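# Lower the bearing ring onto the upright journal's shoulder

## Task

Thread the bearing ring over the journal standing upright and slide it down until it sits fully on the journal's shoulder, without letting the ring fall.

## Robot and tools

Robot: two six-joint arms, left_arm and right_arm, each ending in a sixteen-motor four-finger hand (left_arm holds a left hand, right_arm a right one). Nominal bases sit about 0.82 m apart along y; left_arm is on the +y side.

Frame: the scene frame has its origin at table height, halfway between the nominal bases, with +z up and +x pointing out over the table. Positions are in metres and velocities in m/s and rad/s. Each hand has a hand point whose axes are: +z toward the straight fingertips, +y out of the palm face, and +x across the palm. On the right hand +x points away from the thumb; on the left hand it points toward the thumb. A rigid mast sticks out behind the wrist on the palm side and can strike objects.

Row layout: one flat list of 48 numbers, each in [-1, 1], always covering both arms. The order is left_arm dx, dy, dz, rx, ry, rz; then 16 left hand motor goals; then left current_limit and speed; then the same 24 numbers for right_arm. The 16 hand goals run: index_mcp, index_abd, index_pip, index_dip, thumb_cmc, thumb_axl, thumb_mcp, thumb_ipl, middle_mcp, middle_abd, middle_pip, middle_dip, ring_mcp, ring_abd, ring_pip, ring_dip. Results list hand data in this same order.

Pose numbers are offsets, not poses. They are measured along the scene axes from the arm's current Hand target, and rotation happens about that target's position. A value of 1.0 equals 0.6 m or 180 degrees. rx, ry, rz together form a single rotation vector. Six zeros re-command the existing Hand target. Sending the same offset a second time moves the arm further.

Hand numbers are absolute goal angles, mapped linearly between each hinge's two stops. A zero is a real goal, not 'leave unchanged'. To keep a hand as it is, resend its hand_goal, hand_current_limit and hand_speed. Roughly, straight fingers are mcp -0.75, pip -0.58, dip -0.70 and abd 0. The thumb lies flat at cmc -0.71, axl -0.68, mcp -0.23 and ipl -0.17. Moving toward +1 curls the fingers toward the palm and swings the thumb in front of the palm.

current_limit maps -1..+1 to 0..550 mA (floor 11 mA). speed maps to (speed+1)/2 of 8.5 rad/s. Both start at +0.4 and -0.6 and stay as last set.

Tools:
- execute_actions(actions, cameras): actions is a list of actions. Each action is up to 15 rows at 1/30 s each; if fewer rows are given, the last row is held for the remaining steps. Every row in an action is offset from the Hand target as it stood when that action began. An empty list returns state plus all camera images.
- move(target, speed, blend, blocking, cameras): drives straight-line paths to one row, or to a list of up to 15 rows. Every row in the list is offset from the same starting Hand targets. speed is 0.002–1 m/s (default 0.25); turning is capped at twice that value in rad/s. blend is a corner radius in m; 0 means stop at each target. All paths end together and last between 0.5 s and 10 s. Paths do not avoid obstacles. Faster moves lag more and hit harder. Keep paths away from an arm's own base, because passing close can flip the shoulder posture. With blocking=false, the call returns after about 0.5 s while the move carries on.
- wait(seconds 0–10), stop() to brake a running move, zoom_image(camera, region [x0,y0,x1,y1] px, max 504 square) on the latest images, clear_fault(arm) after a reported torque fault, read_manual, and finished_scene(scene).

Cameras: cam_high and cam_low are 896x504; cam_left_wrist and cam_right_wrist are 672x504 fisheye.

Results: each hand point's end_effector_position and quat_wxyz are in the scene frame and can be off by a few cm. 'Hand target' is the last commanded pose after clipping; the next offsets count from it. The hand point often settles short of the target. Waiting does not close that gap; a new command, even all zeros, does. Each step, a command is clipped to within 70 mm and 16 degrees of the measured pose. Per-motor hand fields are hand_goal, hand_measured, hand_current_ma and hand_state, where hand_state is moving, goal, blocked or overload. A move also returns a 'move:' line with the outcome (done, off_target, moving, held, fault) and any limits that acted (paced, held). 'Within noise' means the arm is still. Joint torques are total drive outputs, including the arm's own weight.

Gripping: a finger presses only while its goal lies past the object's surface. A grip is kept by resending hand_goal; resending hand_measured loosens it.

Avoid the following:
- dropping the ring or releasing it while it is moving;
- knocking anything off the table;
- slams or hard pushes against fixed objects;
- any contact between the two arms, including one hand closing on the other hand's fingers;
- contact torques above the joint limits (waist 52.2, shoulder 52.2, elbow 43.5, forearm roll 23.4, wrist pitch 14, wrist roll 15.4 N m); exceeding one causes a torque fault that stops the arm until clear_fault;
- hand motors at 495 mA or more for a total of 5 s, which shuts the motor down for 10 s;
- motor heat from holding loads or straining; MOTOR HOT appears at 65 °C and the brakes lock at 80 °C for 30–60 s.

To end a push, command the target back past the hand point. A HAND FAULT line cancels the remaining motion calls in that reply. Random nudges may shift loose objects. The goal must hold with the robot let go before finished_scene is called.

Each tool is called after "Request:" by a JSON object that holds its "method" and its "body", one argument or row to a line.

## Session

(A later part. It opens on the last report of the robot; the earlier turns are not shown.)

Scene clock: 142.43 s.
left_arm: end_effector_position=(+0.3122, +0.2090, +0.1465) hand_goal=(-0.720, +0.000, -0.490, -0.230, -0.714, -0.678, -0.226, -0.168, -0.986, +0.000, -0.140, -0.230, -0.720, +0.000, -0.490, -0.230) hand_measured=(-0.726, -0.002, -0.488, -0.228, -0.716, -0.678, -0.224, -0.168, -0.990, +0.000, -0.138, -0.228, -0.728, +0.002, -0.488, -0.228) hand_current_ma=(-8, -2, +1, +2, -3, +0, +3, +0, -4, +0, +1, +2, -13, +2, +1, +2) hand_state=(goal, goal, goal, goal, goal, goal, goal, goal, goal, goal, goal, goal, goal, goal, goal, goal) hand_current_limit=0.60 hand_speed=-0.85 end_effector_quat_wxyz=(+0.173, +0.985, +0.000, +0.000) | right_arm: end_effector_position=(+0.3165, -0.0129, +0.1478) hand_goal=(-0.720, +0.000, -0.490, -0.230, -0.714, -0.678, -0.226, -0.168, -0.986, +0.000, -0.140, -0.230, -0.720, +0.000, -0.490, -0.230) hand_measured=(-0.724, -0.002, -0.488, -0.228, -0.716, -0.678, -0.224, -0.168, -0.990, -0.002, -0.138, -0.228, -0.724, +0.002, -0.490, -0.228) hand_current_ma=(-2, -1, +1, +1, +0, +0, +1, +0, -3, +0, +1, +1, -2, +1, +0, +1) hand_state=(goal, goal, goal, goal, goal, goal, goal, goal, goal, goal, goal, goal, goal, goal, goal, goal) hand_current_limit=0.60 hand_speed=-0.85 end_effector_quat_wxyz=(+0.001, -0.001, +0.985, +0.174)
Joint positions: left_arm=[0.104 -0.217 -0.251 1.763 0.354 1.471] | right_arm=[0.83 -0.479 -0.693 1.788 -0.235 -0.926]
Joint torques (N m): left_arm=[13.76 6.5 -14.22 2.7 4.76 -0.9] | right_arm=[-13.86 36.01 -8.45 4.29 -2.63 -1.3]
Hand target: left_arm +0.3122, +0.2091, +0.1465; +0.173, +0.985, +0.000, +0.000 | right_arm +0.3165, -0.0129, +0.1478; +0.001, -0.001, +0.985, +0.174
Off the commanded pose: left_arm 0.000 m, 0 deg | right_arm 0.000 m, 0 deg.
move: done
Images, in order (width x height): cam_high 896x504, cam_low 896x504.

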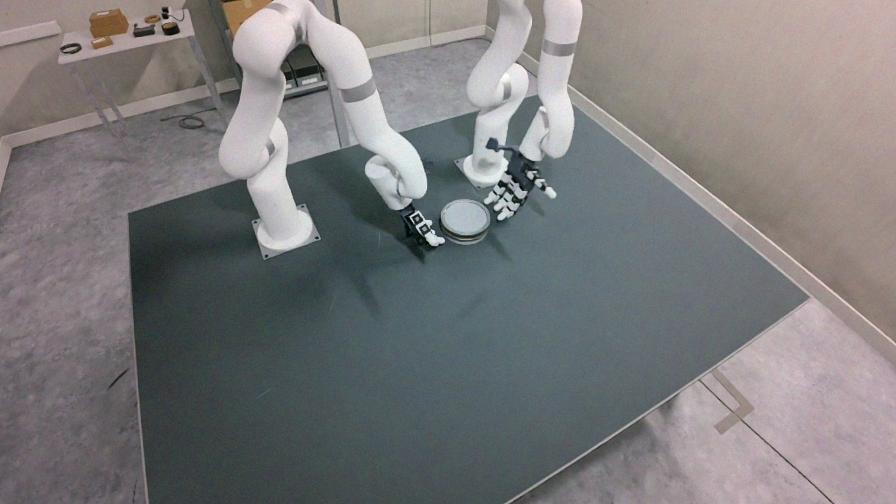

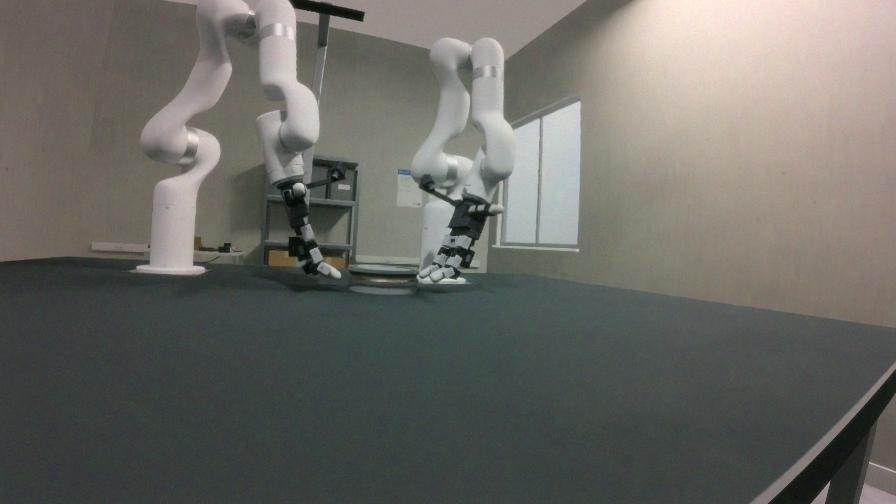

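Request:
{"method": "move", "body": {
  "target": [
    [0,0,0.0892,0,0,0,-0.6986,0,-0.5036,-0.2464,-0.714,-0.678,-0.226,-0.168,-0.9726,0,-0.1533,-0.2464,-0.6986,0,-0.5036,-0.2464,0.6,-0.6,0,0,0.087,0,0,0,-0.6986,0,-0.5036,-0.2464,-0.714,-0.678,-0.226,-0.168,-0.9726,0,-0.1533,-0.2464,-0.6986,0,-0.5036,-0.2464,0.6,-0.6],
    [0,-0.0848,0.0892,0,0,0,-0.6986,0,-0.5036,-0.2464,-0.714,-0.678,-0.226,-0.168,-0.9726,0,-0.1533,-0.2464,-0.6986,0,-0.5036,-0.2464,0.6,-0.6,0,0.0848,0.087,0,0,0,-0.6986,0,-0.5036,-0.2464,-0.714,-0.678,-0.226,-0.168,-0.9726,0,-0.1533,-0.2464,-0.6986,0,-0.5036,-0.2464,0.6,-0.6],
    [0,-0.0848,0.064,0,0,0,-0.6986,0,-0.5036,-0.2464,-0.714,-0.678,-0.226,-0.168,-0.9726,0,-0.1533,-0.2464,-0.6986,0,-0.5036,-0.2464,0.6,-0.6,0,0.0848,0.062,0,0,0,-0.6986,0,-0.5036,-0.2464,-0.714,-0.678,-0.226,-0.168,-0.9726,0,-0.1533,-0.2464,-0.6986,0,-0.5036,-0.2464,0.6,-0.6]
  ],
  "speed": [0.08, 0.06, 0.04],
  "blend": [0.01, 0.005, 0],
  "cameras": ["cam_low"]
}}

Request:
{"method": "zoom_image", "body": {
  "camera": "cam_low",
  "region": [320, 240, 460, 310]
}}

Scene clock: 154.80 s.
left_arm: end_effector_position=(+0.3123, +0.1582, +0.1849) hand_goal=(-0.698, +0.000, -0.504, -0.246, -0.714, -0.678, -0.226, -0.168, -0.972, +0.000, -0.154, -0.246, -0.698, +0.000, -0.504, -0.246) hand_measured=(-0.706, -0.002, -0.502, -0.244, -0.716, -0.678, -0.224, -0.168, -0.976, +0.000, -0.152, -0.244, -0.706, +0.002, -0.502, -0.244) hand_current_ma=(-11, -2, +1, +2, -3, +0, +3, +0, -4, +0, +1, +2, -13, +2, +1, +2) hand_state=(goal, goal, goal, goal, goal, goal, goal, goal, goal, goal, goal, goal, goal, goal, goal, goal) hand_current_limit=0.60 hand_speed=-0.60 end_effector_quat_wxyz=(+0.173, +0.985, +0.000, +0.000) | right_arm: end_effector_position=(+0.3164, +0.0381, +0.1850) hand_goal=(-0.698, +0.000, -0.504, -0.246, -0.714, -0.678, -0.226, -0.168, -0.972, +0.000, -0.154, -0.246, -0.698, +0.000, -0.504, -0.246) hand_measured=(-0.708, -0.002, -0.502, -0.244, -0.716, -0.678, -0.224, -0.168, -0.976, -0.002, -0.152, -0.244, -0.706, +0.002, -0.502, -0.244) hand_current_ma=(-9, -1, +1, +1, +0, +0, +1, +0, -2, +0, +1, +1, -6, +1, +0, +1) hand_state=(goal, goal, goal, goal, goal, goal, goal, goal, goal, goal, goal, goal, goal, goal, goal, goal) hand_current_limit=0.60 hand_speed=-0.60 end_effector_quat_wxyz=(+0.001, -0.001, +0.985, +0.173)
Joint positions: left_arm=[-0.101 -0.057 -0.244 1.96 0.376 1.042] | right_arm=[0.905 -0.457 -0.798 1.295 -0.218 -0.347]
Joint torques (N m): left_arm=[13.42 2.26 -2.86 -2.45 -2.97 1.33] | right_arm=[-8.23 13.4 -9.63 4.32 2 -1.38]
Hand target: left_arm +0.3122, +0.1582, +0.1849; +0.173, +0.985, +0.000, +0.000 | right_arm +0.3165, +0.0380, +0.1850; +0.001, -0.001, +0.985, +0.174
Off the commanded pose: left_arm 0.000 m, 0 deg | right_arm 0.000 m, 0 deg.
move: done
Images, in order (width x height): cam_low 896x504.

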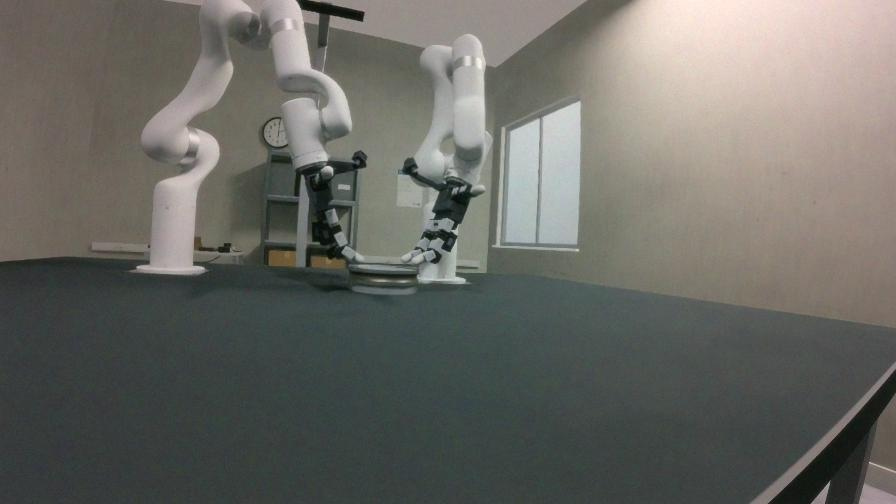

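Scaled by 3.600 from the camera's 896x504 image, which has a finer 1280x720 frame.

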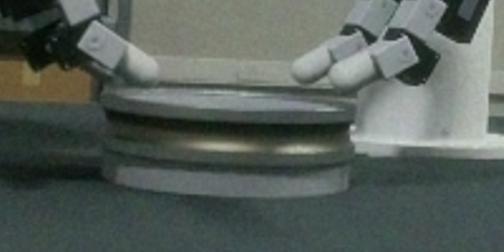

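Request:
{"method": "move", "body": {
  "target": [0,0,-0.025,0,0,0,-0.6986,0,-0.5036,-0.2464,-0.714,-0.678,-0.226,-0.168,-0.9726,0,-0.1533,-0.2464,-0.6986,0,-0.5036,-0.2464,0.6,-0.6,0,0,-0.025,0,0,0,-0.6986,0,-0.5036,-0.2464,-0.714,-0.678,-0.226,-0.168,-0.9726,0,-0.1533,-0.2464,-0.6986,0,-0.5036,-0.2464,0.6,-0.6],
  "speed": 0.02
}}

Scene clock: 158.23 s.
left_arm: end_effector_position=(+0.3123, +0.1581, +0.1699) hand_goal=(-0.698, +0.000, -0.504, -0.246, -0.714, -0.678, -0.226, -0.168, -0.972, +0.000, -0.154, -0.246, -0.698, +0.000, -0.504, -0.246) hand_measured=(-0.668, +0.002, -0.480, -0.232, -0.716, -0.678, -0.224, -0.168, -0.934, +0.000, -0.128, -0.232, -0.668, +0.000, -0.482, -0.234) hand_current_ma=(+69, +1, +49, +22, -3, +0, +3, +0, +93, +0, +52, +25, +70, +0, +40, +17) hand_state=(blocked, goal, blocked, goal, goal, goal, goal, goal, blocked, goal, blocked, goal, blocked, goal, blocked, goal) hand_current_limit=0.60 hand_speed=-0.60 end_effector_quat_wxyz=(+0.173, +0.985, +0.000, +0.000) | right_arm: end_effector_position=(+0.3165, +0.0380, +0.1700) hand_goal=(-0.698, +0.000, -0.504, -0.246, -0.714, -0.678, -0.226, -0.168, -0.972, +0.000, -0.154, -0.246, -0.698, +0.000, -0.504, -0.246) hand_measured=(-0.662, +0.002, -0.476, -0.230, -0.716, -0.678, -0.224, -0.168, -0.930, -0.002, -0.122, -0.230, -0.664, -0.002, -0.480, -0.228) hand_current_ma=(+69, +0, +40, +18, +0, +0, +1, +0, +85, +0, +51, +20, +59, +0, +34, +23) hand_state=(blocked, goal, blocked, goal, goal, goal, goal, goal, blocked, goal, blocked, goal, blocked, goal, blocked, goal) hand_current_limit=0.60 hand_speed=-0.60 end_effector_quat_wxyz=(+0.001, -0.001, +0.985, +0.174)
Joint positions: left_arm=[-0.101 -0.118 -0.245 1.811 0.357 1.202] | right_arm=[0.905 -0.49 -0.799 1.443 -0.211 -0.498]
Joint torques (N m): left_arm=[14.28 1.95 -3.77 -2.78 -4.88 1.29] | right_arm=[-1.91 10.24 -5.52 3.84 2.46 -1.28]
Hand target: left_arm +0.3122, +0.1582, +0.1699; +0.173, +0.985, +0.000, +0.000 | right_arm +0.3165, +0.0380, +0.1700; +0.001, -0.001, +0.985, +0.174
Off the commanded pose: left_arm 0.000 m, 0 deg | right_arm 0.000 m, 0 deg.
move: done

Level on all six fingers, same as scene 1. Back off.

Request:
{"method": "move", "body": {
  "target": [
    [0,0,0.08,0,0,0,-0.6986,0,-0.5036,-0.2464,-0.714,-0.678,-0.226,-0.168,-0.9726,0,-0.1533,-0.2464,-0.6986,0,-0.5036,-0.2464,0.6,-0.6,0,0,0.08,0,0,0,-0.6986,0,-0.5036,-0.2464,-0.714,-0.678,-0.226,-0.168,-0.9726,0,-0.1533,-0.2464,-0.6986,0,-0.5036,-0.2464,0.6,-0.6],
    [0,0.08,0.15,0,0,0,-0.6986,0,-0.5036,-0.2464,-0.714,-0.678,-0.226,-0.168,-0.9726,0,-0.1533,-0.2464,-0.6986,0,-0.5036,-0.2464,0.6,-0.6,0,-0.2,0.15,0,0,0,-0.6986,0,-0.5036,-0.2464,-0.714,-0.678,-0.226,-0.168,-0.9726,0,-0.1533,-0.2464,-0.6986,0,-0.5036,-0.2464,0.6,-0.6]
  ],
  "speed": [0.06, 0.12],
  "blend": [0.01, 0],
  "cameras": ["cam_low", "cam_high"]
}}

Request:
{"method": "zoom_image", "body": {
  "camera": "cam_low",
  "region": [320, 240, 460, 310]
}}

Request:
{"method": "zoom_image", "body": {
  "camera": "cam_high",
  "region": [430, 190, 500, 255]
}}

Scene clock: 165.67 s.
left_arm: end_effector_position=(+0.3122, +0.2062, +0.2599) hand_goal=(-0.698, +0.000, -0.504, -0.246, -0.714, -0.678, -0.226, -0.168, -0.972, +0.000, -0.154, -0.246, -0.698, +0.000, -0.504, -0.246) hand_measured=(-0.698, +0.002, -0.502, -0.244, -0.716, -0.678, -0.224, -0.168, -0.970, +0.000, -0.152, -0.244, -0.698, +0.000, -0.502, -0.244) hand_current_ma=(+0, +2, +1, +2, -3, +0, +3, +0, +1, +0, +1, +2, +0, +0, +1, +2) hand_state=(goal, goal, goal, goal, goal, goal, goal, goal, goal, goal, goal, goal, goal, goal, goal, goal) hand_current_limit=0.60 hand_speed=-0.60 end_effector_quat_wxyz=(+0.173, +0.985, +0.000, +0.000) | right_arm: end_effector_position=(+0.3165, -0.0820, +0.2600) hand_goal=(-0.698, +0.000, -0.504, -0.246, -0.714, -0.678, -0.226, -0.168, -0.972, +0.000, -0.154, -0.246, -0.698, +0.000, -0.504, -0.246) hand_measured=(-0.700, +0.002, -0.502, -0.244, -0.716, -0.678, -0.224, -0.168, -0.970, -0.002, -0.152, -0.244, -0.698, -0.002, -0.502, -0.244) hand_current_ma=(+0, +0, +1, +1, +0, +0, +1, +0, +1, +0, +1, +1, +0, -1, +0, +1) hand_state=(goal, goal, goal, goal, goal, goal, goal, goal, goal, goal, goal, goal, goal, goal, goal, goal) hand_current_limit=0.60 hand_speed=-0.60 end_effector_quat_wxyz=(+0.001, -0.001, +0.985, +0.174)
Joint positions: left_arm=[0.092 0.213 -0.27 2.508 0.612 0.634] | right_arm=[0.704 -0.112 -0.576 0.866 -0.345 -0.093]
Joint torques (N m): left_arm=[13.26 24.27 -19.43 2.35 4.46 -0.93] | right_arm=[-11.48 28.41 -10.6 -3.23 -2.23 1.41]
Hand target: left_arm +0.3122, +0.2062, +0.2599; +0.173, +0.985, +0.000, +0.000 | right_arm +0.3165, -0.0820, +0.2600; +0.001, -0.001, +0.985, +0.174
Off the commanded pose: left_arm 0.000 m, 0 deg | right_arm 0.000 m, 0 deg.
move: done
Images, in order (width x height): cam_high 896x504, cam_low 896x504.

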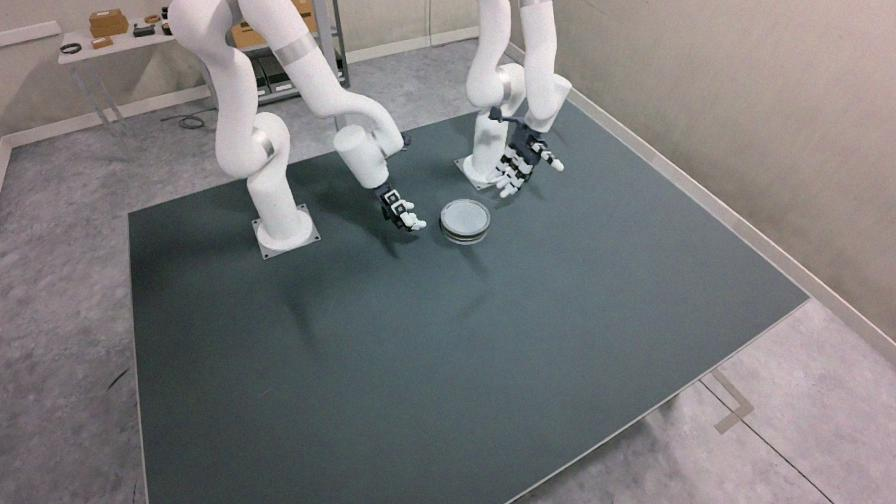

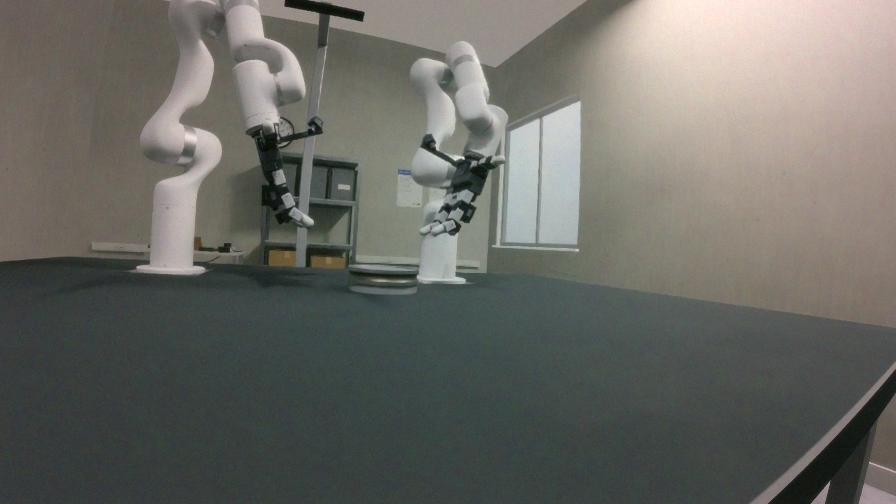

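Scaled by 3.600 from the camera's 896x504 image, which has a finer 1280x720 frame.

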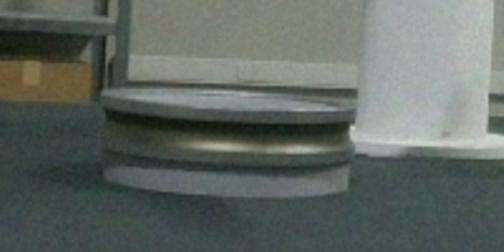

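Scaled by 7.200 from the camera's 896x504 image, which has a finer 1280x720 frame.

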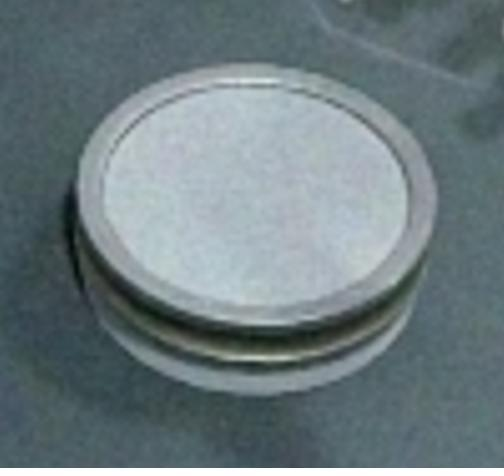

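Request:
{"method": "finished_scene", "body": {
  "scene": 2
}}

The scene is finished: the task was done.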